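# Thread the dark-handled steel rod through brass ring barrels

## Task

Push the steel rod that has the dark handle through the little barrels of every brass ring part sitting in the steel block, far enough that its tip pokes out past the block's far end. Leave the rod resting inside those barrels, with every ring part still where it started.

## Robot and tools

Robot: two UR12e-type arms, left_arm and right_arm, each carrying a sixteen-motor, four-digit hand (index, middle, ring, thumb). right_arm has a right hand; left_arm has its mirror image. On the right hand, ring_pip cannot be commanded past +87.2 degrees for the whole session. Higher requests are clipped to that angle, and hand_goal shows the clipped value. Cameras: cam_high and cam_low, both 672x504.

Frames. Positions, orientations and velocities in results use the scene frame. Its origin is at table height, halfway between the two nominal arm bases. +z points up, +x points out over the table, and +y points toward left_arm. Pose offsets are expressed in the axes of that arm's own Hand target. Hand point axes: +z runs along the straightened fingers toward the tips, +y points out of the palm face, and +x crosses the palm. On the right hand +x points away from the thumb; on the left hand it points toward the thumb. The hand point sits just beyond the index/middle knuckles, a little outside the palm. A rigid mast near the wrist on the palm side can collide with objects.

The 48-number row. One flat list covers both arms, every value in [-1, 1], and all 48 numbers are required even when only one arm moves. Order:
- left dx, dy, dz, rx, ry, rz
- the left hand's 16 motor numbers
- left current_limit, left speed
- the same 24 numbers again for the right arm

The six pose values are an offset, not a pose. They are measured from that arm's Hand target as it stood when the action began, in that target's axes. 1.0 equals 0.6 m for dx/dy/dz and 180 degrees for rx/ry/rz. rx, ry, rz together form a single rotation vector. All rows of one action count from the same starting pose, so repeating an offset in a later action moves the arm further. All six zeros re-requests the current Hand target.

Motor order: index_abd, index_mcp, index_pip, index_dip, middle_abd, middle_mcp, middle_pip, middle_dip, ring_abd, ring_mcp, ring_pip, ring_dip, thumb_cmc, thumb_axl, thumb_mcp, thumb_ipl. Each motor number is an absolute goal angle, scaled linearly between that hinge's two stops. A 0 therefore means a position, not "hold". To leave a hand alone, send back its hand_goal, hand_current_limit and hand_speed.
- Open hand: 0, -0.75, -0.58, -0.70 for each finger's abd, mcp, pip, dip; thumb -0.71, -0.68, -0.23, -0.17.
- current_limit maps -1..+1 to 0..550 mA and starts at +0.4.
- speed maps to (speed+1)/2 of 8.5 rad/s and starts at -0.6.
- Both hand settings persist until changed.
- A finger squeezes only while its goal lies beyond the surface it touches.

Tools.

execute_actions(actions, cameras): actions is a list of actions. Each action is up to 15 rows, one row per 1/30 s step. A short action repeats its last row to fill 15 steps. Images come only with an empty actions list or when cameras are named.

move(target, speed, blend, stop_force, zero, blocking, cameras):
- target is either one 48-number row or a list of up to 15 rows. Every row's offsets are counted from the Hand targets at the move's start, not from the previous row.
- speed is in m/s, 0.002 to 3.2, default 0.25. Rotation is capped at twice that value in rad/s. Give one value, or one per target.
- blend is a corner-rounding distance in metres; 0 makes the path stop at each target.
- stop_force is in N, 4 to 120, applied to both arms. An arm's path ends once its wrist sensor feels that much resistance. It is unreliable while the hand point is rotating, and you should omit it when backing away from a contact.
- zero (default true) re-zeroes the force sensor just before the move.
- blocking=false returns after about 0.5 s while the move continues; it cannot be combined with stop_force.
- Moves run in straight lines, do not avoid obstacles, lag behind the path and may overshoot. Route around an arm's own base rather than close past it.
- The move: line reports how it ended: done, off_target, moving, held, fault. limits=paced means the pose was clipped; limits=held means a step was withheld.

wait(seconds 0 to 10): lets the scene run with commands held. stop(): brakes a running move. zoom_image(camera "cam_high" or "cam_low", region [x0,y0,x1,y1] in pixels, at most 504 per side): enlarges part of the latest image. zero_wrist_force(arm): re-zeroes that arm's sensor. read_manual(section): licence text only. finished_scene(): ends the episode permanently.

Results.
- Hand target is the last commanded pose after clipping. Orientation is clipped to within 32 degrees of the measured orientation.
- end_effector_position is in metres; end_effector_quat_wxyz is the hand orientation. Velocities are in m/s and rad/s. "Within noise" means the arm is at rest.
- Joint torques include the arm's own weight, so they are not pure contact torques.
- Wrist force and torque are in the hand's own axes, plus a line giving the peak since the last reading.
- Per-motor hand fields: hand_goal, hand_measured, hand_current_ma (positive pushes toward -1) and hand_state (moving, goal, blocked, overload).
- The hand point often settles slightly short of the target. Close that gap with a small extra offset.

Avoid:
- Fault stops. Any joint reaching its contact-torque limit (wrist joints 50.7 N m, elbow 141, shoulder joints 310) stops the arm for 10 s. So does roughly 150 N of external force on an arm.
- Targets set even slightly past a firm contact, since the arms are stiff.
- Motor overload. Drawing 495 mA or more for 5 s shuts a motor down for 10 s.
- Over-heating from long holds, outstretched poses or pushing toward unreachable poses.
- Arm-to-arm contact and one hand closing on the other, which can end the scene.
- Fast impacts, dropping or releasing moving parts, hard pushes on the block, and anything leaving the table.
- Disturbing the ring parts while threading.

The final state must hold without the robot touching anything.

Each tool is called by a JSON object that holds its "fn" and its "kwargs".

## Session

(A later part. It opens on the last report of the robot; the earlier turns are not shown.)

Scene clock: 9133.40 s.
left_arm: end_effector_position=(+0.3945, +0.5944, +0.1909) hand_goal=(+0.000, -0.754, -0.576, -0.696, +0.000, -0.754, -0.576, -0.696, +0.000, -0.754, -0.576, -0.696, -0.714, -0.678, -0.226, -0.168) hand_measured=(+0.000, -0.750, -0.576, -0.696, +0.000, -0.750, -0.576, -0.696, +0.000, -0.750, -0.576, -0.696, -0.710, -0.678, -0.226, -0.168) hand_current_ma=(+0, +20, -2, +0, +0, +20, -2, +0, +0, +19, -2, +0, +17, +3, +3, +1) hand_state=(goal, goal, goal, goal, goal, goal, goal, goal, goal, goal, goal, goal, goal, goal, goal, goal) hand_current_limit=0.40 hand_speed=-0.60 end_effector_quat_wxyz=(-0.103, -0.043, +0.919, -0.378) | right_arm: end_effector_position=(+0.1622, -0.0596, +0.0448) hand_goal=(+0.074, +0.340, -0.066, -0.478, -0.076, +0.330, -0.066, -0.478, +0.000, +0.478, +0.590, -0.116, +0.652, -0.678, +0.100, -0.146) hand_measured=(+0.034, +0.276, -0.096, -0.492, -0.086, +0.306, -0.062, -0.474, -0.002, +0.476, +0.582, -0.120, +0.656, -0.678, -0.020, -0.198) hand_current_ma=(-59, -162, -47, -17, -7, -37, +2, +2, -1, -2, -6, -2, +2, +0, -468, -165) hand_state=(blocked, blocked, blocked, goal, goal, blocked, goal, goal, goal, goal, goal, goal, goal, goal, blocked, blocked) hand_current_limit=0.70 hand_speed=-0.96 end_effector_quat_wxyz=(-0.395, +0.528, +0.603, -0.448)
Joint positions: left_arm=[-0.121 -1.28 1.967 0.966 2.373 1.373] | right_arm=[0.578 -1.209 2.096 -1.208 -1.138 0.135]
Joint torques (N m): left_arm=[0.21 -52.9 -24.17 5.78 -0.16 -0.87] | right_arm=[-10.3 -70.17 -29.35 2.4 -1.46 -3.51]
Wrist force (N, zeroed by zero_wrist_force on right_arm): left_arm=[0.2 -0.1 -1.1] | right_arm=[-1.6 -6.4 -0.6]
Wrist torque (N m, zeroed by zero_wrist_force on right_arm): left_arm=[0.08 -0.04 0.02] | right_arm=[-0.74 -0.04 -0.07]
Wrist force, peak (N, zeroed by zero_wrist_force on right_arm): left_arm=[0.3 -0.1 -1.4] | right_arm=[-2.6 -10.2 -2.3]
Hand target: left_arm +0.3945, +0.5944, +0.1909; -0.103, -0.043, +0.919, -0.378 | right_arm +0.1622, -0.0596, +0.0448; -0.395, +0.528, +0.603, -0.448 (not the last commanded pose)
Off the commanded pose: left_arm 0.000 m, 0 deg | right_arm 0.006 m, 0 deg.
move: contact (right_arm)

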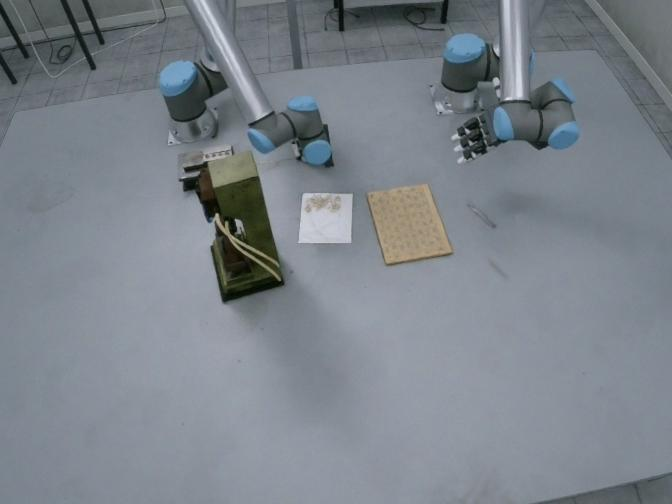

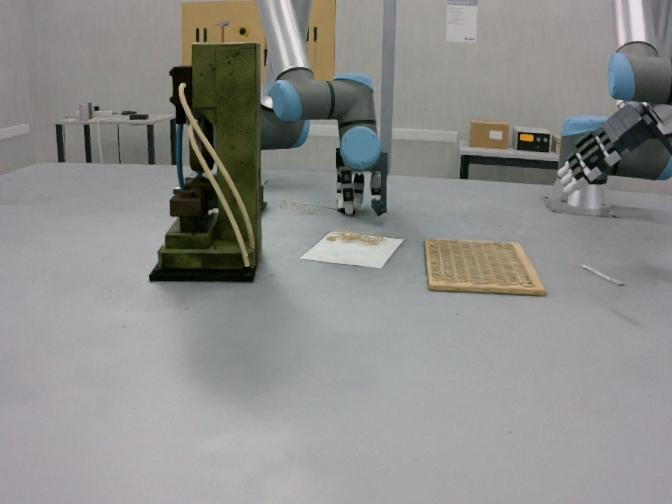

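{"fn": "move", "kwargs": {"target": [0,0,0,0,0,0,0,-0.754,-0.576,-0.696,0,-0.754,-0.576,-0.696,0,-0.754,-0.576,-0.696,-0.714,-0.678,-0.226,-0.168,0.4,-0.6,0.0,0.0075,0.0022,0,0,0,0.075,0.34,-0.0657,-0.4783,-0.075,0.33,-0.0657,-0.4783,0,0.479,0.591,-0.116,0.653,-0.678,0.1,-0.146,0.7,-0.96], "speed": 0.006, "stop_force": 7, "cameras": ["cam_high", "cam_low"]}}

{"fn": "zoom_image", "kwargs": {"camera": "cam_low", "region": [258, 170, 348, 240]}}

Scene clock: 9144.03 s.
left_arm: end_effector_position=(+0.3945, +0.5944, +0.1909) hand_goal=(+0.000, -0.754, -0.576, -0.696, +0.000, -0.754, -0.576, -0.696, +0.000, -0.754, -0.576, -0.696, -0.714, -0.678, -0.226, -0.168) hand_measured=(+0.000, -0.750, -0.576, -0.696, +0.000, -0.750, -0.576, -0.696, +0.000, -0.750, -0.576, -0.696, -0.710, -0.678, -0.226, -0.168) hand_current_ma=(+0, +20, -2, +0, +0, +20, -2, +0, +0, +19, -2, +0, +17, +3, +3, +1) hand_state=(goal, goal, goal, goal, goal, goal, goal, goal, goal, goal, goal, goal, goal, goal, goal, goal) hand_current_limit=0.40 hand_speed=-0.60 end_effector_quat_wxyz=(-0.103, -0.043, +0.919, -0.378) | right_arm: end_effector_position=(+0.1623, -0.0596, +0.0414) hand_goal=(+0.074, +0.340, -0.066, -0.478, -0.076, +0.330, -0.066, -0.478, +0.000, +0.478, +0.590, -0.116, +0.652, -0.678, +0.100, -0.146) hand_measured=(+0.036, +0.284, -0.064, -0.470, -0.086, +0.332, -0.046, -0.468, -0.002, +0.476, +0.582, -0.120, +0.654, -0.678, -0.040, -0.206) hand_current_ma=(-57, -129, +1, +8, -9, +2, +26, +11, -1, -2, -6, -2, +1, +0, -468, -205) hand_state=(blocked, blocked, goal, goal, goal, goal, goal, goal, goal, goal, goal, goal, goal, goal, blocked, blocked) hand_current_limit=0.70 hand_speed=-0.96 end_effector_quat_wxyz=(-0.395, +0.528, +0.603, -0.448)
Joint positions: left_arm=[-0.121 -1.28 1.967 0.966 2.373 1.373] | right_arm=[0.578 -1.204 2.098 -1.214 -1.138 0.135]
Joint torques (N m): left_arm=[-0.74 -55.98 -24.1 5.83 -0.35 -0.6] | right_arm=[-7.58 -68.33 -26.35 2.12 -0.99 -3.52]
Wrist force (N, zeroed by zero_wrist_force on right_arm): left_arm=[0.1 -0.1 -1.1] | right_arm=[-0.7 -11.3 -3.8]
Wrist torque (N m, zeroed by zero_wrist_force on right_arm): left_arm=[0.08 -0.03 0.00] | right_arm=[-1.12 -0.04 -0.08]
Wrist force, peak (N, zeroed by zero_wrist_force on right_arm): left_arm=[0.1 -0.4 -1.5] | right_arm=[-0.9 -14.3 -4.1]
Hand target: left_arm +0.3945, +0.5944, +0.1909; -0.103, -0.043, +0.919, -0.378 | right_arm +0.1623, -0.0596, +0.0414; -0.395, +0.528, +0.603, -0.448 (not the last commanded pose)
Off the commanded pose: left_arm 0.000 m, 0 deg | right_arm 0.001 m, 0 deg.
move: contact (right_arm)

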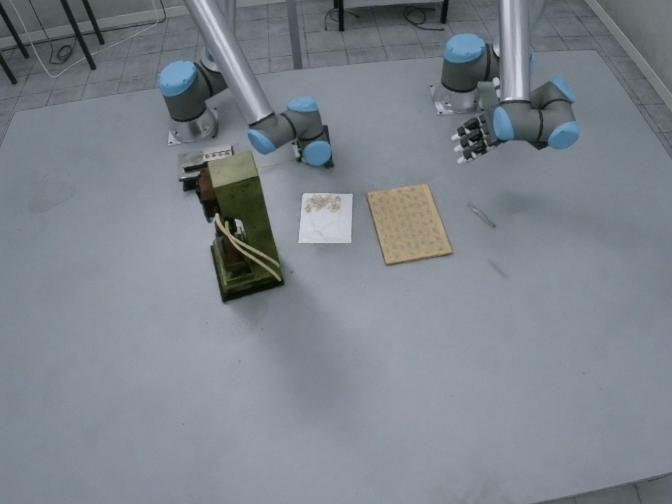

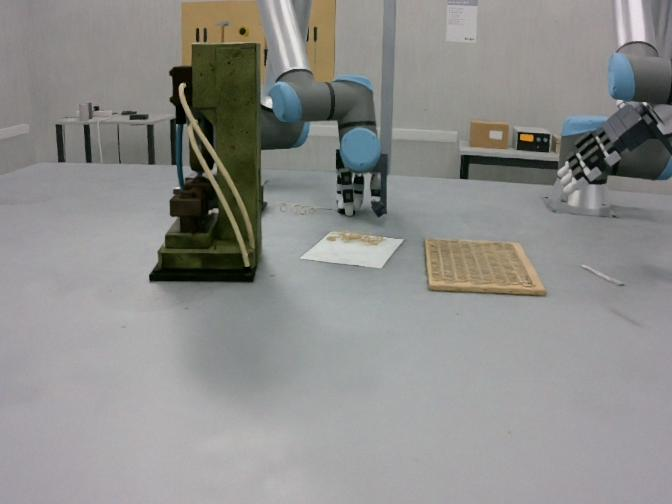

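Scaled by 5.600.

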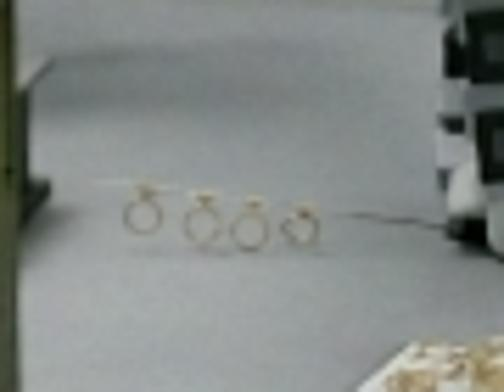

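{"fn": "move", "kwargs": {"target": [0,0,0,0,0,0,0,-0.754,-0.576,-0.696,0,-0.754,-0.576,-0.696,0,-0.754,-0.576,-0.696,-0.714,-0.678,-0.226,-0.168,0.4,-0.6,0.0,-0.0019,-0.0006,0,0,0,0.075,0.34,-0.0657,-0.4783,-0.075,0.33,-0.0657,-0.4783,0,0.479,0.591,-0.116,0.653,-0.678,0.1,-0.146,0.7,-0.96], "speed": 0.006}}

{"fn": "move", "kwargs": {"target": [0,0,0,0,0,0,0,-0.754,-0.576,-0.696,0,-0.754,-0.576,-0.696,0,-0.754,-0.576,-0.696,-0.714,-0.678,-0.226,-0.168,0.4,-0.6,0,0,0,0,0,0,0.075,0.03,0.18,-0.48,-0.075,0.03,0.18,-0.48,0,0.479,0.591,-0.116,0.653,-0.678,-0.15,-0.146,0.7,-0.96], "speed": 0.01, "cameras": ["cam_high", "cam_low"]}}

{"fn": "zoom_image", "kwargs": {"camera": "cam_low", "region": [258, 170, 348, 240]}}

{"fn": "zoom_image", "kwargs": {"camera": "cam_high", "region": [240, 130, 340, 190]}}

Scene clock: 9167.93 s.
left_arm: end_effector_position=(+0.3945, +0.5944, +0.1909) hand_goal=(+0.000, -0.754, -0.576, -0.696, +0.000, -0.754, -0.576, -0.696, +0.000, -0.754, -0.576, -0.696, -0.714, -0.678, -0.226, -0.168) hand_measured=(+0.000, -0.750, -0.576, -0.696, +0.000, -0.750, -0.576, -0.696, +0.000, -0.750, -0.576, -0.696, -0.710, -0.678, -0.226, -0.168) hand_current_ma=(+0, +20, -2, +0, +0, +20, -2, +0, +0, +19, -2, +0, +17, +3, +3, +1) hand_state=(goal, goal, goal, goal, goal, goal, goal, goal, goal, goal, goal, goal, goal, goal, goal, goal) hand_current_limit=0.40 hand_speed=-0.60 end_effector_quat_wxyz=(-0.103, -0.043, +0.919, -0.378) | right_arm: end_effector_position=(+0.1623, -0.0596, +0.0426) hand_goal=(+0.074, +0.340, -0.066, -0.478, -0.076, +0.330, -0.066, -0.478, +0.000, +0.478, +0.590, -0.116, +0.652, -0.678, +0.100, -0.146) hand_measured=(+0.036, +0.284, -0.076, -0.478, -0.086, +0.326, -0.048, -0.468, -0.002, +0.476, +0.582, -0.120, +0.654, -0.678, -0.040, -0.206) hand_current_ma=(-57, -129, -9, +0, -9, -4, +21, +11, -1, -2, -6, -2, +1, +0, -467, -205) hand_state=(blocked, blocked, goal, goal, goal, goal, goal, goal, goal, goal, goal, goal, goal, goal, blocked, blocked) hand_current_limit=0.70 hand_speed=-0.96 end_effector_quat_wxyz=(-0.395, +0.528, +0.603, -0.448)
Joint positions: left_arm=[-0.121 -1.28 1.967 0.966 2.373 1.373] | right_arm=[0.578 -1.206 2.097 -1.212 -1.138 0.135]
Joint torques (N m): left_arm=[1.89 -56.66 -23.41 5.71 0.05 -0.52] | right_arm=[-7.79 -71.23 -29.22 2.46 -1.44 -3.06]
Wrist force (N, zeroed by zero_wrist_force on right_arm): left_arm=[0.2 0.1 -1.0] | right_arm=[-0.6 -4.9 0.2]
Wrist torque (N m, zeroed by zero_wrist_force on right_arm): left_arm=[0.10 -0.04 0.01] | right_arm=[-0.64 -0.08 -0.11]
Wrist force, peak (N, zeroed by zero_wrist_force on right_arm): left_arm=[0.3 -0.1 -1.5] | right_arm=[-0.7 -12.1 -3.4]
Hand target: left_arm +0.3945, +0.5944, +0.1909; -0.103, -0.043, +0.919, -0.378 | right_arm +0.1623, -0.0596, +0.0426; -0.395, +0.528, +0.603, -0.448
Off the commanded pose: left_arm 0.000 m, 0 deg | right_arm 0.000 m, 0 deg.
move: done

Scene clock: 9170.50 s.
left_arm: end_effector_position=(+0.3945, +0.5944, +0.1909) hand_goal=(+0.000, -0.754, -0.576, -0.696, +0.000, -0.754, -0.576, -0.696, +0.000, -0.754, -0.576, -0.696, -0.714, -0.678, -0.226, -0.168) hand_measured=(+0.000, -0.750, -0.576, -0.696, +0.000, -0.750, -0.576, -0.696, +0.000, -0.750, -0.576, -0.696, -0.710, -0.678, -0.226, -0.168) hand_current_ma=(+0, +20, -2, +0, +0, +20, -2, +0, +0, +19, -2, +0, +17, +3, +3, +1) hand_state=(goal, goal, goal, goal, goal, goal, goal, goal, goal, goal, goal, goal, goal, goal, goal, goal) hand_current_limit=0.40 hand_speed=-0.60 end_effector_quat_wxyz=(-0.103, -0.043, +0.919, -0.378) | right_arm: end_effector_position=(+0.1623, -0.0596, +0.0426) hand_goal=(+0.074, +0.030, +0.180, -0.480, -0.076, +0.030, +0.180, -0.480, +0.000, +0.478, +0.590, -0.116, +0.652, -0.678, -0.150, -0.146) hand_measured=(+0.070, +0.036, +0.176, -0.484, -0.078, +0.036, +0.174, -0.478, -0.002, +0.476, +0.582, -0.120, +0.654, -0.678, -0.146, -0.148) hand_current_ma=(-2, +5, -3, -2, -1, +5, -4, +1, -1, -2, -6, -2, +1, +0, +3, -1) hand_state=(goal, goal, goal, goal, goal, goal, goal, goal, goal, goal, goal, goal, goal, goal, goal, goal) hand_current_limit=0.70 hand_speed=-0.96 end_effector_quat_wxyz=(-0.395, +0.528, +0.603, -0.448)
Joint positions: left_arm=[-0.121 -1.28 1.967 0.966 2.373 1.373] | right_arm=[0.578 -1.206 2.097 -1.212 -1.138 0.135]
Joint torques (N m): left_arm=[1.8 -53.68 -25.19 6.09 -0.27 -0.68] | right_arm=[-7.71 -72.14 -27.44 2.77 -1.33 -1.17]
Wrist force (N, zeroed by zero_wrist_force on right_arm): left_arm=[0.4 -0.2 -1.3] | right_arm=[0.9 -0.9 2.1]
Wrist torque (N m, zeroed by zero_wrist_force on right_arm): left_arm=[0.07 -0.08 0.04] | right_arm=[-0.35 -0.13 -0.22]
Wrist force, peak (N, zeroed by zero_wrist_force on right_arm): left_arm=[0.2 -0.1 -1.4] | right_arm=[-0.5 -4.8 0.0]
Hand target: left_arm +0.3945, +0.5944, +0.1909; -0.103, -0.043, +0.919, -0.378 | right_arm +0.1623, -0.0596, +0.0426; -0.395, +0.528, +0.603, -0.448
Off the commanded pose: left_arm 0.000 m, 0 deg | right_arm 0.000 m, 0 deg.
move: done

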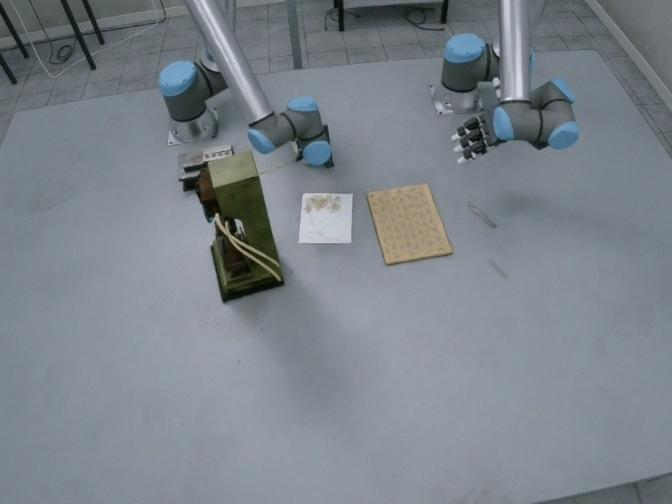

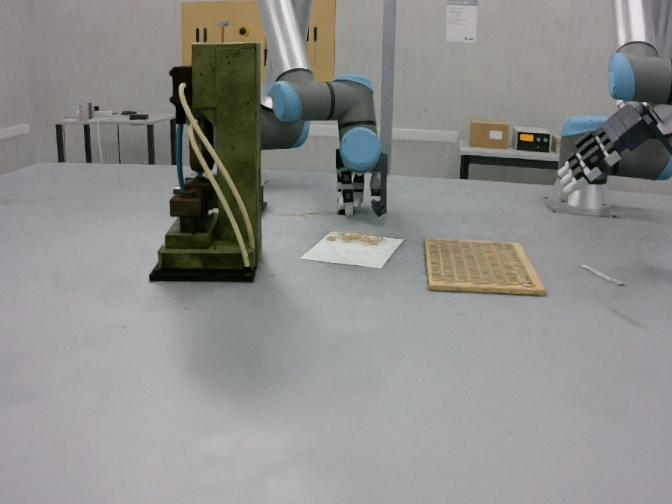

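Scaled by 5.600.

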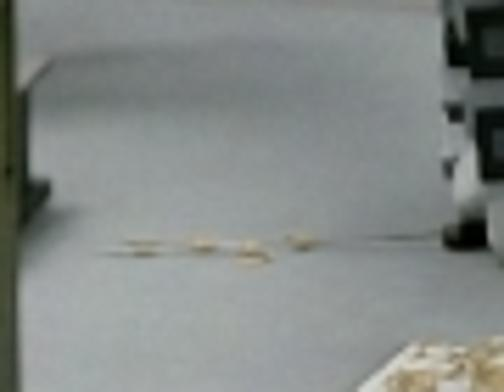

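Scaled by 5.040.

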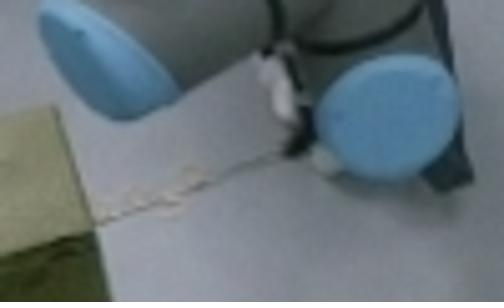

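{"fn": "move", "kwargs": {"target": [[0,0,0,0,0,0,0,-0.754,-0.576,-0.696,0,-0.754,-0.576,-0.696,0,-0.754,-0.576,-0.696,-0.714,-0.678,-0.226,-0.168,0.4,-0.6,0,-0.0478,-0.0143,0,0,0,0.075,0.03,0.18,-0.48,-0.075,0.03,0.18,-0.48,0,0.479,0.591,-0.116,0.653,-0.678,-0.15,-0.146,0.7,-0.96],[0,0,0,0,0,0,0,-0.754,-0.576,-0.696,0,-0.754,-0.576,-0.696,0,-0.754,-0.576,-0.696,-0.714,-0.678,-0.226,-0.168,0.4,-0.6,-0.0327,-0.0493,-0.0095,0.0001,-0.0702,-0.0209,0.075,0.03,0.18,-0.48,-0.075,0.03,0.18,-0.48,0,0.479,0.591,-0.116,0.653,-0.678,-0.15,-0.146,0.7,-0.96]], "speed": [0.03, 0.06], "cameras": ["cam_high", "cam_low"]}}

{"fn": "zoom_image", "kwargs": {"camera": "cam_low", "region": [258, 160, 358, 240]}}

{"fn": "zoom_image", "kwargs": {"camera": "cam_high", "region": [240, 120, 340, 190]}}

Scene clock: 9214.20 s.
left_arm: end_effector_position=(+0.3945, +0.5944, +0.1909) hand_goal=(+0.000, -0.754, -0.576, -0.696, +0.000, -0.754, -0.576, -0.696, +0.000, -0.754, -0.576, -0.696, -0.714, -0.678, -0.226, -0.168) hand_measured=(+0.000, -0.750, -0.576, -0.696, +0.000, -0.750, -0.576, -0.696, +0.000, -0.750, -0.576, -0.696, -0.710, -0.678, -0.226, -0.168) hand_current_ma=(+0, +20, -2, +0, +0, +20, -2, +0, +0, +19, -2, +0, +17, +3, +3, +1) hand_state=(goal, goal, goal, goal, goal, goal, goal, goal, goal, goal, goal, goal, goal, goal, goal, goal) hand_current_limit=0.40 hand_speed=-0.60 end_effector_quat_wxyz=(-0.103, -0.043, +0.919, -0.378) | right_arm: end_effector_position=(+0.1618, -0.0795, +0.0725) hand_goal=(+0.074, +0.030, +0.180, -0.480, -0.076, +0.030, +0.180, -0.480, +0.000, +0.478, +0.590, -0.116, +0.652, -0.678, -0.150, -0.146) hand_measured=(+0.070, +0.036, +0.176, -0.484, -0.078, +0.036, +0.174, -0.478, -0.002, +0.476, +0.582, -0.120, +0.654, -0.678, -0.146, -0.148) hand_current_ma=(-2, +5, -3, -2, -1, +5, -4, +1, -1, -2, -6, -2, +1, +0, +3, -1) hand_state=(goal, goal, goal, goal, goal, goal, goal, goal, goal, goal, goal, goal, goal, goal, goal, goal) hand_current_limit=0.70 hand_speed=-0.96 end_effector_quat_wxyz=(-0.341, +0.456, +0.660, -0.490)
Joint positions: left_arm=[-0.121 -1.28 1.967 0.966 2.373 1.373] | right_arm=[0.628 -1.235 2.06 -1.127 -1.309 0.077]
Joint torques (N m): left_arm=[-1.53 -52.38 -23.02 6.01 -0.32 -0.74] | right_arm=[9.93 -46.95 -32.91 3.29 -2.02 -3.18]
Wrist force (N, zeroed by zero_wrist_force on right_arm): left_arm=[0.3 -0.1 -1.1] | right_arm=[1.2 -1.0 2.5]
Wrist torque (N m, zeroed by zero_wrist_force on right_arm): left_arm=[0.09 -0.06 0.03] | right_arm=[-0.41 -0.19 0.11]
Wrist force, peak (N, zeroed by zero_wrist_force on right_arm): left_arm=[0.2 -0.2 -1.6] | right_arm=[1.2 -1.3 2.9]
Hand target: left_arm +0.3945, +0.5944, +0.1909; -0.103, -0.043, +0.919, -0.378 | right_arm +0.1618, -0.0795, +0.0725; -0.341, +0.456, +0.660, -0.490
Off the commanded pose: left_arm 0.000 m, 0 deg | right_arm 0.000 m, 0 deg.
move: done

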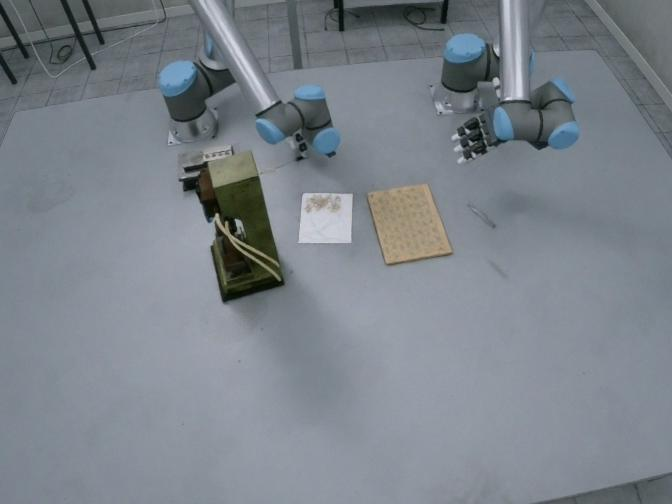

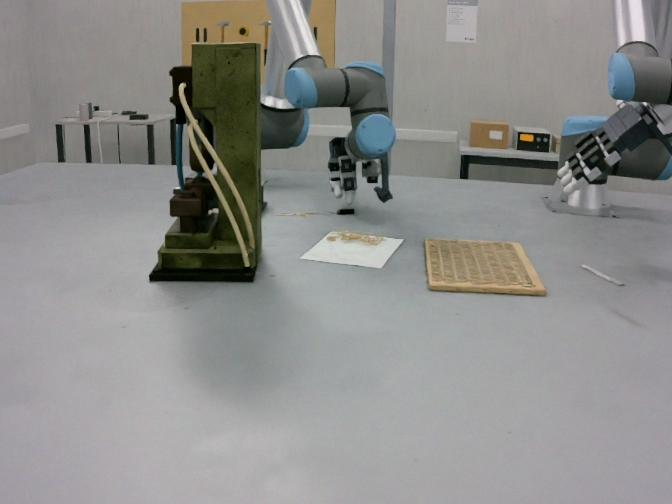

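Scaled by 5.040.

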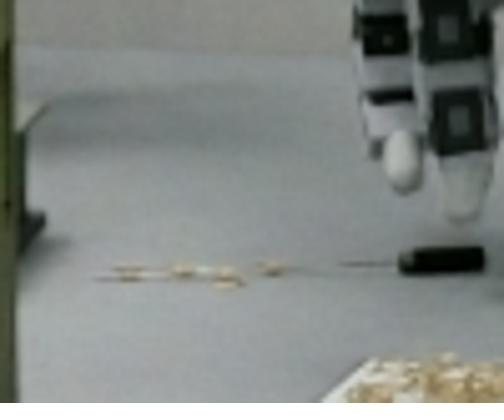

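Scaled by 5.040.

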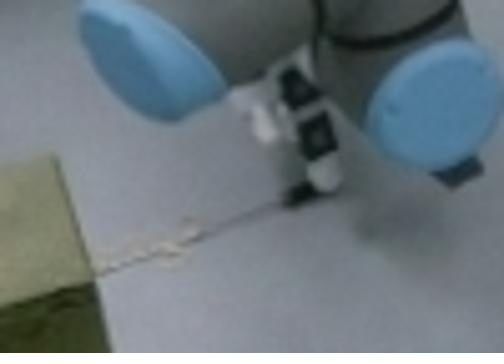

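{"fn": "move", "kwargs": {"target": [0,0,0,0,0,0,0,-0.754,-0.576,-0.696,0,-0.754,-0.576,-0.696,0,-0.754,-0.576,-0.696,-0.714,-0.678,-0.226,-0.168,0.4,-0.6,-0.0045,0.0343,0.0153,0,0,0,0.075,0.03,0.18,-0.48,-0.075,0.03,0.18,-0.48,0,0.479,0.591,-0.116,0.653,-0.678,-0.15,-0.146,0.7,-0.96], "speed": 0.04, "cameras": ["cam_high", "cam_low"]}}

{"fn": "zoom_image", "kwargs": {"camera": "cam_low", "region": [318, 175, 378, 225]}}

{"fn": "zoom_image", "kwargs": {"camera": "cam_high", "region": [280, 130, 320, 170]}}

Scene clock: 9264.53 s.
left_arm: end_effector_position=(+0.3945, +0.5944, +0.1909) hand_goal=(+0.000, -0.754, -0.576, -0.696, +0.000, -0.754, -0.576, -0.696, +0.000, -0.754, -0.576, -0.696, -0.714, -0.678, -0.226, -0.168) hand_measured=(+0.000, -0.750, -0.576, -0.696, +0.000, -0.750, -0.576, -0.696, +0.000, -0.750, -0.576, -0.696, -0.710, -0.678, -0.226, -0.168) hand_current_ma=(+0, +20, -2, +0, +0, +20, -2, +0, +0, +19, -2, +0, +17, +3, +3, +1) hand_state=(goal, goal, goal, goal, goal, goal, goal, goal, goal, goal, goal, goal, goal, goal, goal, goal) hand_current_limit=0.40 hand_speed=-0.60 end_effector_quat_wxyz=(-0.103, -0.043, +0.919, -0.378) | right_arm: end_effector_position=(+0.1601, -0.0830, +0.0504) hand_goal=(+0.074, +0.030, +0.180, -0.480, -0.076, +0.030, +0.180, -0.480, +0.000, +0.478, +0.590, -0.116, +0.652, -0.678, -0.150, -0.146) hand_measured=(+0.070, +0.036, +0.176, -0.484, -0.078, +0.036, +0.174, -0.478, -0.002, +0.476, +0.582, -0.120, +0.654, -0.678, -0.146, -0.148) hand_current_ma=(-2, +5, -3, -2, -1, +5, -4, +1, -1, -2, -6, -2, +1, +0, +3, -1) hand_state=(goal, goal, goal, goal, goal, goal, goal, goal, goal, goal, goal, goal, goal, goal, goal, goal) hand_current_limit=0.70 hand_speed=-0.96 end_effector_quat_wxyz=(-0.341, +0.456, +0.660, -0.490)
Joint positions: left_arm=[-0.121 -1.28 1.967 0.966 2.373 1.373] | right_arm=[0.626 -1.209 2.079 -1.171 -1.312 0.076]
Joint torques (N m): left_arm=[1.38 -54.29 -23.79 6.07 -0.43 -0.56] | right_arm=[-10.41 -47.67 -18.41 -1.67 -1.76 -3.32]
Wrist force (N, zeroed by zero_wrist_force on right_arm): left_arm=[0.0 -0.1 -1.1] | right_arm=[1.4 -0.9 2.6]
Wrist torque (N m, zeroed by zero_wrist_force on right_arm): left_arm=[0.07 -0.01 0.00] | right_arm=[-0.41 -0.21 0.11]
Wrist force, peak (N, zeroed by zero_wrist_force on right_arm): left_arm=[0.2 0.0 -1.4] | right_arm=[1.4 -1.2 2.9]
Hand target: left_arm +0.3945, +0.5944, +0.1909; -0.103, -0.043, +0.919, -0.378 | right_arm +0.1601, -0.0830, +0.0502; -0.341, +0.456, +0.660, -0.490
Off the commanded pose: left_arm 0.000 m, 0 deg | right_arm 0.000 m, 0 deg.
move: done

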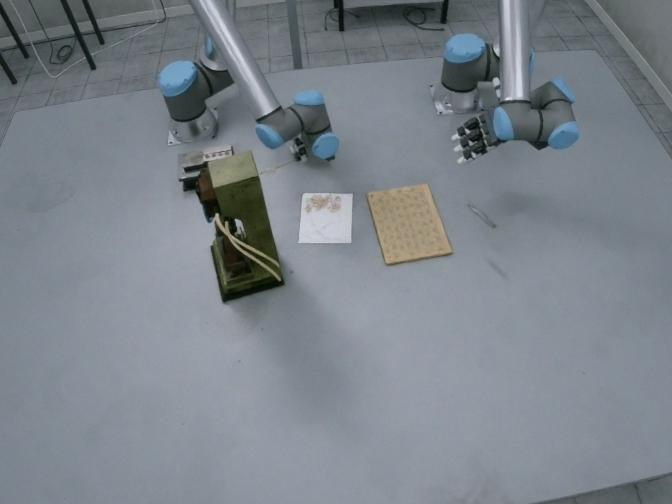

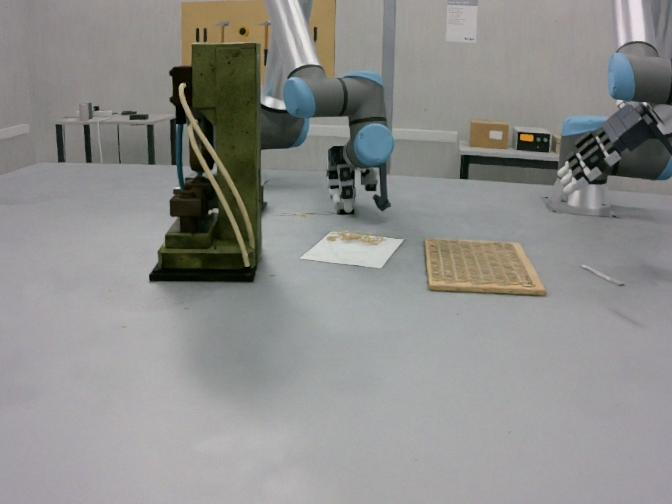

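Scaled by 8.400.

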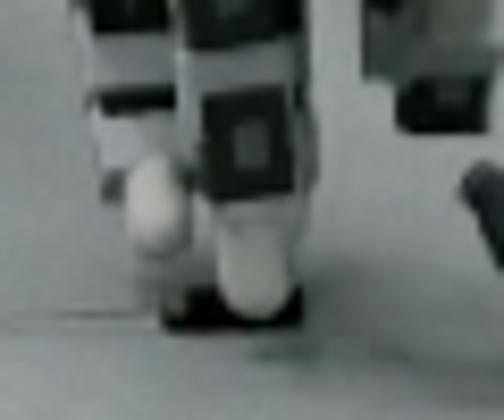

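Scaled by 12.600.

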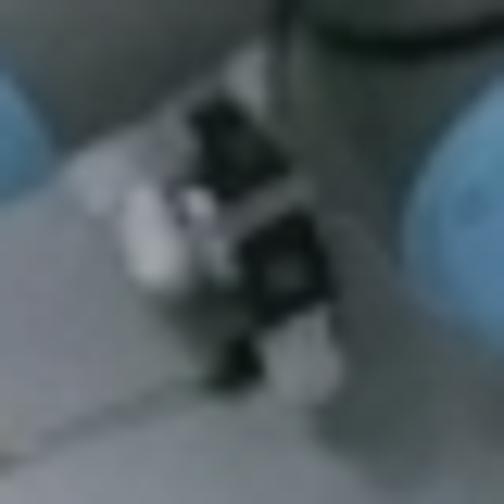

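{"fn": "move", "kwargs": {"target": [0,0,0,0,0,0,0,-0.754,-0.576,-0.696,0,-0.754,-0.576,-0.696,0,-0.754,-0.576,-0.696,-0.714,-0.678,-0.226,-0.168,0.4,-0.6,0.0002,0.0222,0.0043,0,0,0,0.075,0.03,0.18,-0.48,-0.075,0.03,0.18,-0.48,0,0.479,0.591,-0.116,0.653,-0.678,-0.15,-0.146,0.7,-0.96], "speed": 0.008, "stop_force": 4, "cameras": ["cam_high", "cam_low"]}}

{"fn": "zoom_image", "kwargs": {"camera": "cam_low", "region": [318, 175, 378, 225]}}

{"fn": "zoom_image", "kwargs": {"camera": "cam_high", "region": [280, 130, 320, 170]}}

Scene clock: 9308.40 s.
left_arm: end_effector_position=(+0.3945, +0.5944, +0.1909) hand_goal=(+0.000, -0.754, -0.576, -0.696, +0.000, -0.754, -0.576, -0.696, +0.000, -0.754, -0.576, -0.696, -0.714, -0.678, -0.226, -0.168) hand_measured=(+0.000, -0.750, -0.576, -0.696, +0.000, -0.750, -0.576, -0.696, +0.000, -0.750, -0.576, -0.696, -0.710, -0.678, -0.226, -0.168) hand_current_ma=(+0, +20, -2, +0, +0, +20, -2, +0, +0, +19, -2, +0, +17, +3, +3, +1) hand_state=(goal, goal, goal, goal, goal, goal, goal, goal, goal, goal, goal, goal, goal, goal, goal, goal) hand_current_limit=0.40 hand_speed=-0.60 end_effector_quat_wxyz=(-0.103, -0.043, +0.919, -0.378) | right_arm: end_effector_position=(+0.1610, -0.0825, +0.0398) hand_goal=(+0.074, +0.030, +0.180, -0.480, -0.076, +0.030, +0.180, -0.480, +0.000, +0.478, +0.590, -0.116, +0.652, -0.678, -0.150, -0.146) hand_measured=(+0.070, +0.036, +0.176, -0.484, -0.078, +0.036, +0.174, -0.478, -0.002, +0.476, +0.582, -0.120, +0.654, -0.678, -0.148, -0.146) hand_current_ma=(-2, +5, -3, -2, -1, +4, -4, +1, -1, -2, -6, -2, +1, +0, +1, +0) hand_state=(goal, goal, goal, goal, goal, goal, goal, goal, goal, goal, goal, goal, goal, goal, goal, goal) hand_current_limit=0.70 hand_speed=-0.96 end_effector_quat_wxyz=(-0.341, +0.456, +0.660, -0.490)
Joint positions: left_arm=[-0.121 -1.28 1.967 0.966 2.373 1.373] | right_arm=[0.625 -1.193 2.081 -1.19 -1.312 0.076]
Joint torques (N m): left_arm=[0.55 -52.34 -23.79 5.61 -0.19 -0.53] | right_arm=[-5.43 -73.92 -29.5 2.48 -0.2 -3.15]
Wrist force (N, zeroed by zero_wrist_force on right_arm): left_arm=[0.2 0.1 -1.1] | right_arm=[0.2 -5.9 1.6]
Wrist torque (N m, zeroed by zero_wrist_force on right_arm): left_arm=[0.10 -0.05 0.02] | right_arm=[-0.82 -0.08 0.08]
Wrist force, peak (N, zeroed by zero_wrist_force on right_arm): left_arm=[0.3 -0.2 -1.4] | right_arm=[0.0 -10.0 1.4]
Hand target: left_arm +0.3945, +0.5944, +0.1909; -0.103, -0.043, +0.919, -0.378 | right_arm +0.1610, -0.0825, +0.0398; -0.341, +0.456, +0.660, -0.490 (not the last commanded pose)
Off the commanded pose: left_arm 0.000 m, 0 deg | right_arm 0.003 m, 0 deg.
move: contact (right_arm)

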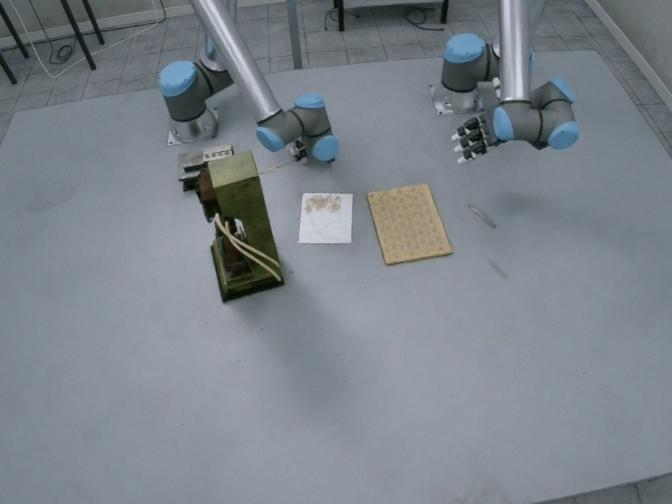

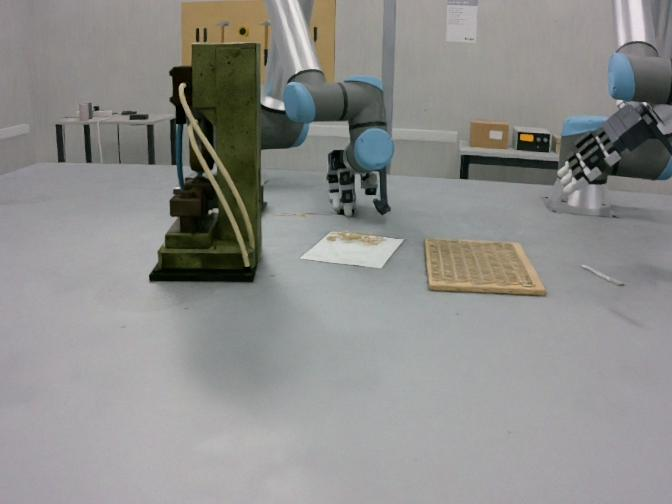

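Scaled by 8.400.

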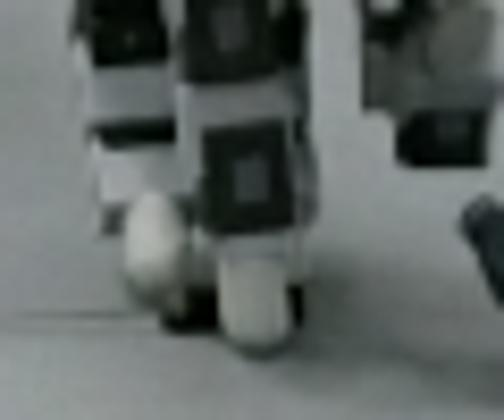

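Scaled by 12.600.

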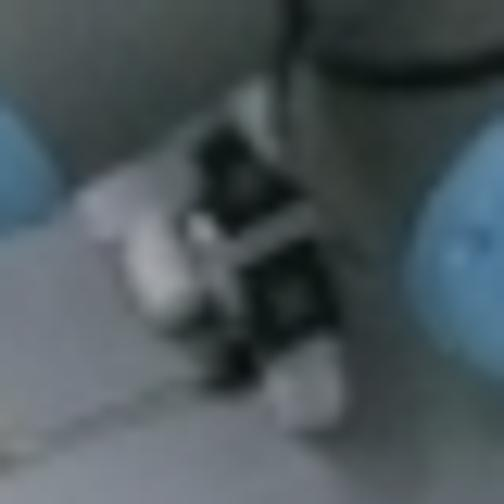

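{"fn": "move", "kwargs": {"target": [0,0,0,0,0,0,0,-0.754,-0.576,-0.696,0,-0.754,-0.576,-0.696,0,-0.754,-0.576,-0.696,-0.714,-0.678,-0.226,-0.168,0.4,-0.6,0,-0.0011,-0.0003,0,0,0,0.075,0.03,0.18,-0.48,-0.075,0.03,0.18,-0.48,0,0.479,0.591,-0.116,0.653,-0.678,-0.15,-0.146,0.7,-0.9], "speed": 0.01}}

{"fn": "move", "kwargs": {"target": [0,0,0,0,0,0,0,-0.754,-0.576,-0.696,0,-0.754,-0.576,-0.696,0,-0.754,-0.576,-0.696,-0.714,-0.678,-0.226,-0.168,0.4,-0.6,0,0,0,0,0,0,0.075,0.36,-0.0657,-0.4783,-0.075,0.36,-0.0657,-0.4783,0,0.479,0.591,-0.116,0.653,-0.678,0.1,-0.146,0.75,-0.96], "speed": 0.01, "cameras": ["cam_high", "cam_low"]}}

{"fn": "zoom_image", "kwargs": {"camera": "cam_low", "region": [318, 175, 378, 225]}}

{"fn": "zoom_image", "kwargs": {"camera": "cam_high", "region": [280, 130, 320, 170]}}

Scene clock: 9319.63 s.
left_arm: end_effector_position=(+0.3945, +0.5944, +0.1909) hand_goal=(+0.000, -0.754, -0.576, -0.696, +0.000, -0.754, -0.576, -0.696, +0.000, -0.754, -0.576, -0.696, -0.714, -0.678, -0.226, -0.168) hand_measured=(+0.000, -0.750, -0.576, -0.696, +0.000, -0.750, -0.576, -0.696, +0.000, -0.750, -0.576, -0.696, -0.710, -0.678, -0.226, -0.168) hand_current_ma=(+0, +20, -2, +0, +0, +20, -2, +0, +0, +19, -2, +0, +17, +3, +3, +1) hand_state=(goal, goal, goal, goal, goal, goal, goal, goal, goal, goal, goal, goal, goal, goal, goal, goal) hand_current_limit=0.40 hand_speed=-0.60 end_effector_quat_wxyz=(-0.103, -0.043, +0.919, -0.378) | right_arm: end_effector_position=(+0.1610, -0.0825, +0.0404) hand_goal=(+0.074, +0.030, +0.180, -0.480, -0.076, +0.030, +0.180, -0.480, +0.000, +0.478, +0.590, -0.116, +0.652, -0.678, -0.150, -0.146) hand_measured=(+0.070, +0.036, +0.176, -0.484, -0.078, +0.036, +0.174, -0.478, -0.002, +0.476, +0.582, -0.120, +0.654, -0.678, -0.148, -0.146) hand_current_ma=(-2, +5, -3, -2, -1, +4, -4, +1, -1, -2, -6, -2, +1, +0, +1, +0) hand_state=(goal, goal, goal, goal, goal, goal, goal, goal, goal, goal, goal, goal, goal, goal, goal, goal) hand_current_limit=0.70 hand_speed=-0.90 end_effector_quat_wxyz=(-0.341, +0.456, +0.660, -0.490)
Joint positions: left_arm=[-0.121 -1.28 1.967 0.966 2.373 1.373] | right_arm=[0.625 -1.194 2.081 -1.189 -1.312 0.076]
Joint torques (N m): left_arm=[-1.11 -52.27 -25.32 6.01 -0.44 -0.97] | right_arm=[8.81 -76.7 -30.62 3.26 0.22 -2.54]
Wrist force (N, zeroed by zero_wrist_force on right_arm): left_arm=[0.4 0.2 -1.0] | right_arm=[1.0 -1.0 2.8]
Wrist torque (N m, zeroed by zero_wrist_force on right_arm): left_arm=[0.12 -0.06 0.03] | right_arm=[-0.43 -0.16 0.08]
Wrist force, peak (N, zeroed by zero_wrist_force on right_arm): left_arm=[0.3 0.0 -1.4] | right_arm=[0.5 -6.2 2.0]
Hand target: left_arm +0.3945, +0.5944, +0.1909; -0.103, -0.043, +0.919, -0.378 | right_arm +0.1610, -0.0825, +0.0405; -0.341, +0.456, +0.660, -0.490
Off the commanded pose: left_arm 0.000 m, 0 deg | right_arm 0.000 m, 0 deg.
move: done

Scene clock: 9322.20 s.
left_arm: end_effector_position=(+0.3945, +0.5944, +0.1909) hand_goal=(+0.000, -0.754, -0.576, -0.696, +0.000, -0.754, -0.576, -0.696, +0.000, -0.754, -0.576, -0.696, -0.714, -0.678, -0.226, -0.168) hand_measured=(+0.000, -0.750, -0.576, -0.696, +0.000, -0.750, -0.576, -0.696, +0.000, -0.750, -0.576, -0.696, -0.710, -0.678, -0.226, -0.168) hand_current_ma=(+0, +20, -2, +0, +0, +20, -2, +0, +0, +19, -2, +0, +17, +3, +3, +1) hand_state=(goal, goal, goal, goal, goal, goal, goal, goal, goal, goal, goal, goal, goal, goal, goal, goal) hand_current_limit=0.40 hand_speed=-0.60 end_effector_quat_wxyz=(-0.103, -0.043, +0.919, -0.378) | right_arm: end_effector_position=(+0.1610, -0.0825, +0.0405) hand_goal=(+0.074, +0.360, -0.066, -0.478, -0.076, +0.360, -0.066, -0.478, +0.000, +0.478, +0.590, -0.116, +0.652, -0.678, +0.100, -0.146) hand_measured=(+0.070, +0.276, -0.080, -0.482, -0.076, +0.296, -0.082, -0.482, -0.002, +0.476, +0.582, -0.120, +0.656, -0.678, -0.062, -0.178) hand_current_ma=(-1, -238, -16, -3, +0, -163, -21, -3, -1, -2, -6, -2, +3, +0, -481, -79) hand_state=(goal, blocked, goal, goal, goal, blocked, goal, goal, goal, goal, goal, goal, goal, goal, blocked, blocked) hand_current_limit=0.75 hand_speed=-0.96 end_effector_quat_wxyz=(-0.341, +0.456, +0.660, -0.490)
Joint positions: left_arm=[-0.121 -1.28 1.967 0.966 2.373 1.373] | right_arm=[0.625 -1.194 2.081 -1.189 -1.312 0.076]
Joint torques (N m): left_arm=[0.88 -53.8 -23.62 6.11 -0.12 -0.78] | right_arm=[8.35 -68.99 -24.07 2.21 0.19 -1.67]
Wrist force (N, zeroed by zero_wrist_force on right_arm): left_arm=[0.1 0.3 -1.2] | right_arm=[0.5 -8.5 0.7]
Wrist torque (N m, zeroed by zero_wrist_force on right_arm): left_arm=[0.13 -0.04 0.00] | right_arm=[-0.97 -0.12 0.12]
Wrist force, peak (N, zeroed by zero_wrist_force on right_arm): left_arm=[0.3 -0.2 -1.4] | right_arm=[0.5 -8.5 0.7]
Hand target: left_arm +0.3945, +0.5944, +0.1909; -0.103, -0.043, +0.919, -0.378 | right_arm +0.1610, -0.0825, +0.0405; -0.341, +0.456, +0.660, -0.490
Off the commanded pose: left_arm 0.000 m, 0 deg | right_arm 0.000 m, 0 deg.
move: done

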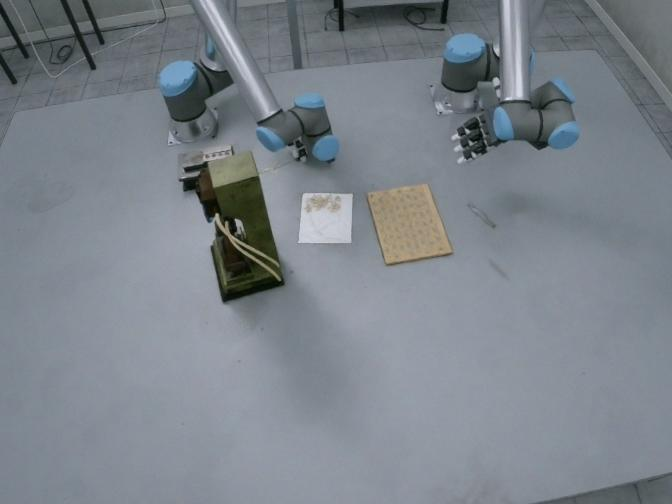

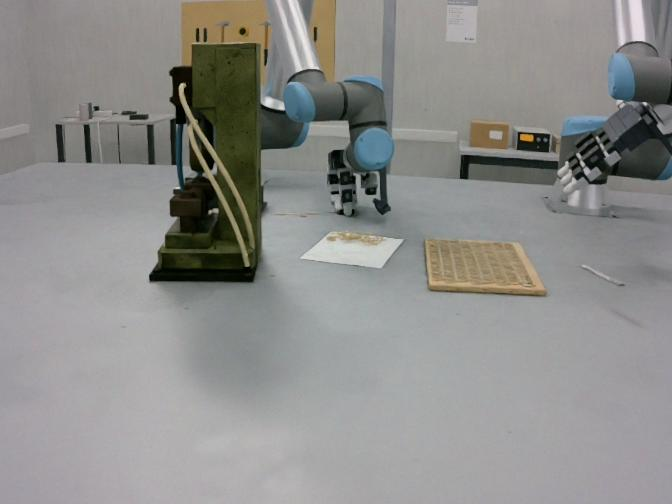

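Scaled by 8.400.

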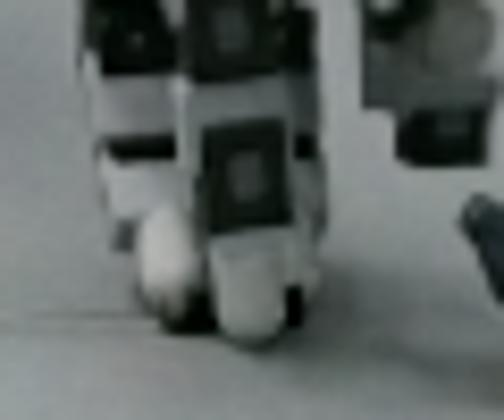

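Scaled by 12.600.

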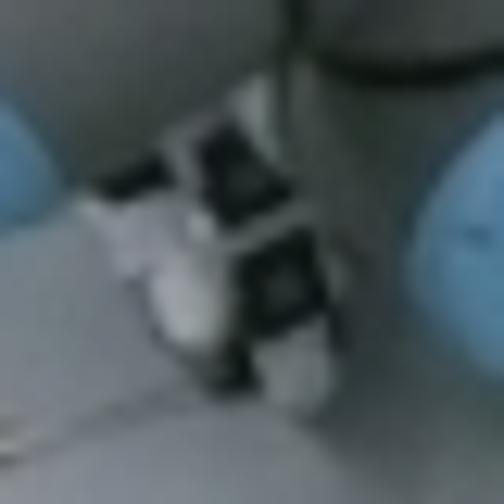

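{"fn": "move", "kwargs": {"target": [0,0,0,0,0,0,0,-0.754,-0.576,-0.696,0,-0.754,-0.576,-0.696,0,-0.754,-0.576,-0.696,-0.714,-0.678,-0.226,-0.168,0.4,-0.6,0,-0.0016,-0.0005,0,0,0,0.075,0.36,-0.0657,-0.4783,-0.075,0.36,-0.0657,-0.4783,0,0.479,0.591,-0.116,0.653,-0.678,0.1,-0.146,0.75,-0.96], "speed": 0.01}}

{"fn": "move", "kwargs": {"target": [0,0,0,0,0,0,0,-0.754,-0.576,-0.696,0,-0.754,-0.576,-0.696,0,-0.754,-0.576,-0.696,-0.714,-0.678,-0.226,-0.168,0.4,-0.6,0,0,0,0,0,0,0.075,0.40,-0.0657,-0.4783,-0.075,0.42,-0.0657,-0.4783,0,0.479,0.591,-0.116,0.653,-0.678,0.1,-0.146,0.75,-0.98], "speed": 0.01}}

Scene clock: 9330.17 s.
left_arm: end_effector_position=(+0.3945, +0.5944, +0.1909) hand_goal=(+0.000, -0.754, -0.576, -0.696, +0.000, -0.754, -0.576, -0.696, +0.000, -0.754, -0.576, -0.696, -0.714, -0.678, -0.226, -0.168) hand_measured=(+0.000, -0.750, -0.576, -0.696, +0.000, -0.750, -0.576, -0.696, +0.000, -0.750, -0.576, -0.696, -0.710, -0.678, -0.226, -0.168) hand_current_ma=(+0, +20, -2, +0, +0, +20, -2, +0, +0, +19, -2, +0, +17, +3, +3, +1) hand_state=(goal, goal, goal, goal, goal, goal, goal, goal, goal, goal, goal, goal, goal, goal, goal, goal) hand_current_limit=0.40 hand_speed=-0.60 end_effector_quat_wxyz=(-0.103, -0.043, +0.919, -0.378) | right_arm: end_effector_position=(+0.1610, -0.0825, +0.0414) hand_goal=(+0.074, +0.360, -0.066, -0.478, -0.076, +0.360, -0.066, -0.478, +0.000, +0.478, +0.590, -0.116, +0.652, -0.678, +0.100, -0.146) hand_measured=(+0.070, +0.278, -0.084, -0.486, -0.076, +0.296, -0.086, -0.484, -0.002, +0.476, +0.582, -0.120, +0.656, -0.678, -0.062, -0.178) hand_current_ma=(-2, -226, -24, -8, +0, -162, -26, -4, -1, -2, -6, -2, +3, +0, -481, -82) hand_state=(goal, blocked, goal, goal, goal, blocked, goal, goal, goal, goal, goal, goal, goal, goal, blocked, blocked) hand_current_limit=0.75 hand_speed=-0.96 end_effector_quat_wxyz=(-0.341, +0.456, +0.660, -0.490)
Joint positions: left_arm=[-0.121 -1.28 1.967 0.966 2.373 1.373] | right_arm=[0.625 -1.195 2.081 -1.187 -1.312 0.076]
Joint torques (N m): left_arm=[-0.07 -53.07 -22.89 6.12 -0.28 -0.63] | right_arm=[6.1 -75.2 -30.66 2.93 -0.12 -1.13]
Wrist force (N, zeroed by zero_wrist_force on right_arm): left_arm=[-0.1 -0.3 -0.9] | right_arm=[1.1 -1.1 2.6]
Wrist torque (N m, zeroed by zero_wrist_force on right_arm): left_arm=[0.04 0.00 -0.01] | right_arm=[-0.41 -0.19 0.08]
Wrist force, peak (N, zeroed by zero_wrist_force on right_arm): left_arm=[0.4 -0.3 -1.4] | right_arm=[0.8 -8.7 0.8]
Hand target: left_arm +0.3945, +0.5944, +0.1909; -0.103, -0.043, +0.919, -0.378 | right_arm +0.1610, -0.0825, +0.0415; -0.341, +0.456, +0.660, -0.490
Off the commanded pose: left_arm 0.000 m, 0 deg | right_arm 0.000 m, 0 deg.
move: done

Scene clock: 9330.93 s.
left_arm: end_effector_position=(+0.3945, +0.5944, +0.1909) hand_goal=(+0.000, -0.754, -0.576, -0.696, +0.000, -0.754, -0.576, -0.696, +0.000, -0.754, -0.576, -0.696, -0.714, -0.678, -0.226, -0.168) hand_measured=(+0.000, -0.750, -0.576, -0.696, +0.000, -0.750, -0.576, -0.696, +0.000, -0.750, -0.576, -0.696, -0.710, -0.678, -0.226, -0.168) hand_current_ma=(+0, +20, -2, +0, +0, +20, -2, +0, +0, +19, -2, +0, +17, +3, +3, +1) hand_state=(goal, goal, goal, goal, goal, goal, goal, goal, goal, goal, goal, goal, goal, goal, goal, goal) hand_current_limit=0.40 hand_speed=-0.60 end_effector_quat_wxyz=(-0.103, -0.043, +0.919, -0.378) | right_arm: end_effector_position=(+0.1610, -0.0825, +0.0415) hand_goal=(+0.074, +0.400, -0.066, -0.478, -0.076, +0.420, -0.066, -0.478, +0.000, +0.478, +0.590, -0.116, +0.652, -0.678, +0.100, -0.146) hand_measured=(+0.070, +0.292, -0.090, -0.490, -0.076, +0.310, -0.092, -0.486, -0.002, +0.476, +0.582, -0.120, +0.656, -0.678, -0.062, -0.186) hand_current_ma=(-3, -345, -34, -12, +0, -300, -40, -8, -1, -2, -6, -2, +3, +0, -481, -112) hand_state=(goal, blocked, blocked, goal, goal, moving, blocked, goal, goal, goal, goal, goal, goal, goal, blocked, blocked) hand_current_limit=0.75 hand_speed=-0.98 end_effector_quat_wxyz=(-0.341, +0.456, +0.660, -0.490)
Joint positions: left_arm=[-0.121 -1.28 1.967 0.966 2.373 1.373] | right_arm=[0.625 -1.195 2.081 -1.187 -1.312 0.076]
Joint torques (N m): left_arm=[2.36 -54.06 -24 5.7 -0.3 -0.74] | right_arm=[3.42 -74.72 -30.67 3.1 -1.15 -0.93]
Wrist force (N, zeroed by zero_wrist_force on right_arm): left_arm=[0.0 -0.3 -1.3] | right_arm=[1.0 -0.8 2.5]
Wrist torque (N m, zeroed by zero_wrist_force on right_arm): left_arm=[0.06 -0.02 0.00] | right_arm=[-0.36 -0.16 0.08]
Wrist force, peak (N, zeroed by zero_wrist_force on right_arm): left_arm=[0.0 -0.3 -1.3] | right_arm=[1.2 -0.9 3.1]
Hand target: left_arm +0.3945, +0.5944, +0.1909; -0.103, -0.043, +0.919, -0.378 | right_arm +0.1610, -0.0825, +0.0415; -0.341, +0.456, +0.660, -0.490
Off the commanded pose: left_arm 0.000 m, 0 deg | right_arm 0.000 m, 0 deg.
move: done

{"fn": "move", "kwargs": {"target": [0,0,0,0,0,0,0,-0.754,-0.576,-0.696,0,-0.754,-0.576,-0.696,0,-0.754,-0.576,-0.696,-0.714,-0.678,-0.226,-0.168,0.4,-0.6,-0.0001,-0.0638,-0.019,0,0,0,0.075,0.40,-0.0657,-0.4783,-0.075,0.42,-0.0657,-0.4783,0,0.479,0.591,-0.116,0.653,-0.678,0.1,-0.146,0.75,-0.98], "speed": 0.015, "cameras": ["cam_high", "cam_low"]}}

{"fn": "zoom_image", "kwargs": {"camera": "cam_low", "region": [258, 160, 368, 230]}}

{"fn": "zoom_image", "kwargs": {"camera": "cam_high", "region": [240, 120, 340, 190]}}

Scene clock: 9347.63 s.
left_arm: end_effector_position=(+0.3945, +0.5944, +0.1909) hand_goal=(+0.000, -0.754, -0.576, -0.696, +0.000, -0.754, -0.576, -0.696, +0.000, -0.754, -0.576, -0.696, -0.714, -0.678, -0.226, -0.168) hand_measured=(+0.000, -0.750, -0.576, -0.696, +0.000, -0.750, -0.576, -0.696, +0.000, -0.750, -0.576, -0.696, -0.710, -0.678, -0.226, -0.168) hand_current_ma=(+0, +20, -2, +0, +0, +20, -2, +0, +0, +19, -2, +0, +17, +3, +3, +1) hand_state=(goal, goal, goal, goal, goal, goal, goal, goal, goal, goal, goal, goal, goal, goal, goal, goal) hand_current_limit=0.40 hand_speed=-0.60 end_effector_quat_wxyz=(-0.103, -0.043, +0.919, -0.378) | right_arm: end_effector_position=(+0.1610, -0.0827, +0.0813) hand_goal=(+0.074, +0.400, -0.066, -0.478, -0.076, +0.420, -0.066, -0.478, +0.000, +0.478, +0.590, -0.116, +0.652, -0.678, +0.100, -0.146) hand_measured=(+0.070, +0.292, -0.092, -0.492, -0.076, +0.318, -0.094, -0.488, -0.002, +0.476, +0.582, -0.120, +0.654, -0.678, -0.062, -0.188) hand_current_ma=(-3, -339, -39, -15, +0, -315, -45, -9, -1, -2, -6, -2, +2, +0, -481, -125) hand_state=(goal, blocked, blocked, goal, goal, blocked, blocked, goal, goal, goal, goal, goal, goal, goal, blocked, blocked) hand_current_limit=0.75 hand_speed=-0.98 end_effector_quat_wxyz=(-0.341, +0.456, +0.660, -0.490)
Joint positions: left_arm=[-0.121 -1.28 1.967 0.966 2.373 1.373] | right_arm=[0.625 -1.251 2.062 -1.112 -1.312 0.076]
Joint torques (N m): left_arm=[-2.38 -53.85 -23.91 5.97 -0.38 -0.88] | right_arm=[-11.7 -75.65 -32.37 3.27 -1.93 -3.07]
Wrist force (N, zeroed by zero_wrist_force on right_arm): left_arm=[0.3 -0.2 -0.9] | right_arm=[0.9 -0.9 2.9]
Wrist torque (N m, zeroed by zero_wrist_force on right_arm): left_arm=[0.05 -0.05 0.03] | right_arm=[-0.41 -0.17 0.07]
Wrist force, peak (N, zeroed by zero_wrist_force on right_arm): left_arm=[0.3 -0.1 -1.4] | right_arm=[1.0 -1.0 3.0]
Hand target: left_arm +0.3945, +0.5944, +0.1909; -0.103, -0.043, +0.919, -0.378 | right_arm +0.1610, -0.0827, +0.0814; -0.341, +0.456, +0.660, -0.490
Off the commanded pose: left_arm 0.000 m, 0 deg | right_arm 0.000 m, 0 deg.
move: done

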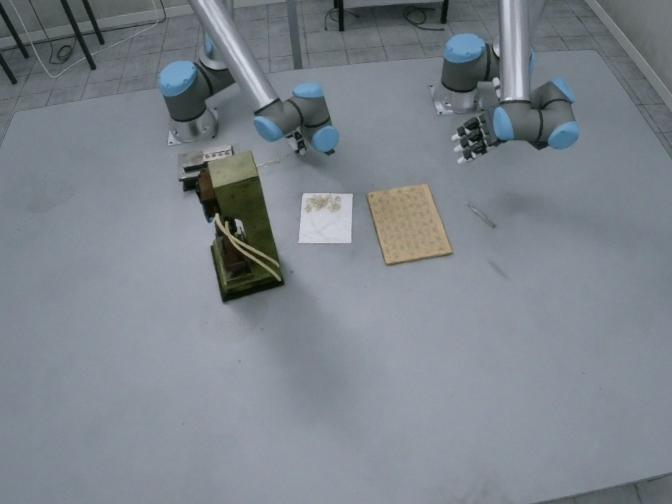

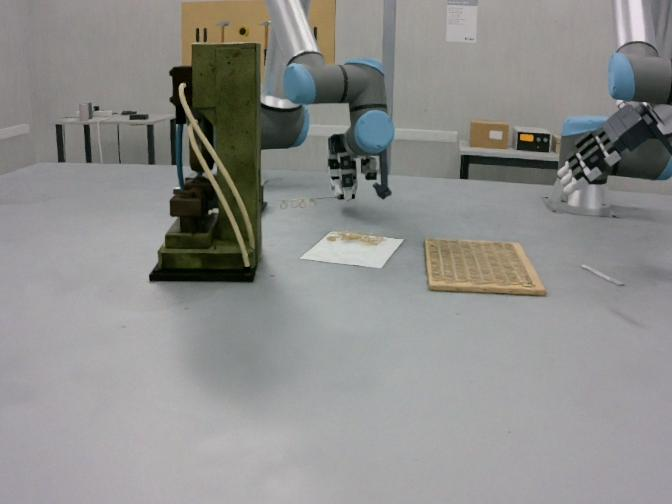

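Scaled by 4.582.

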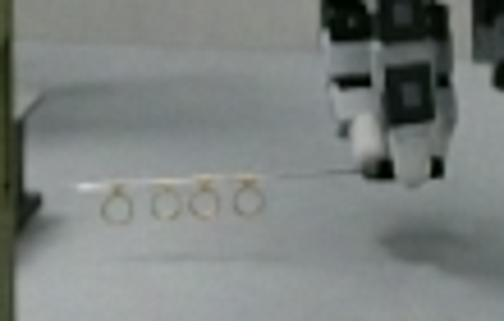

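Scaled by 5.040.

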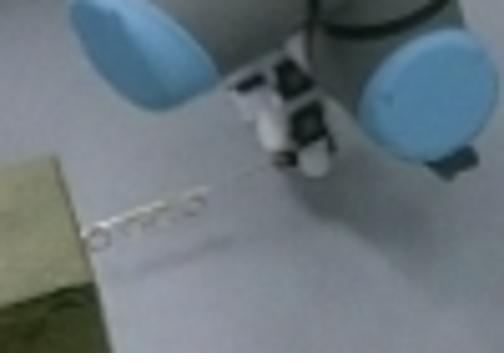

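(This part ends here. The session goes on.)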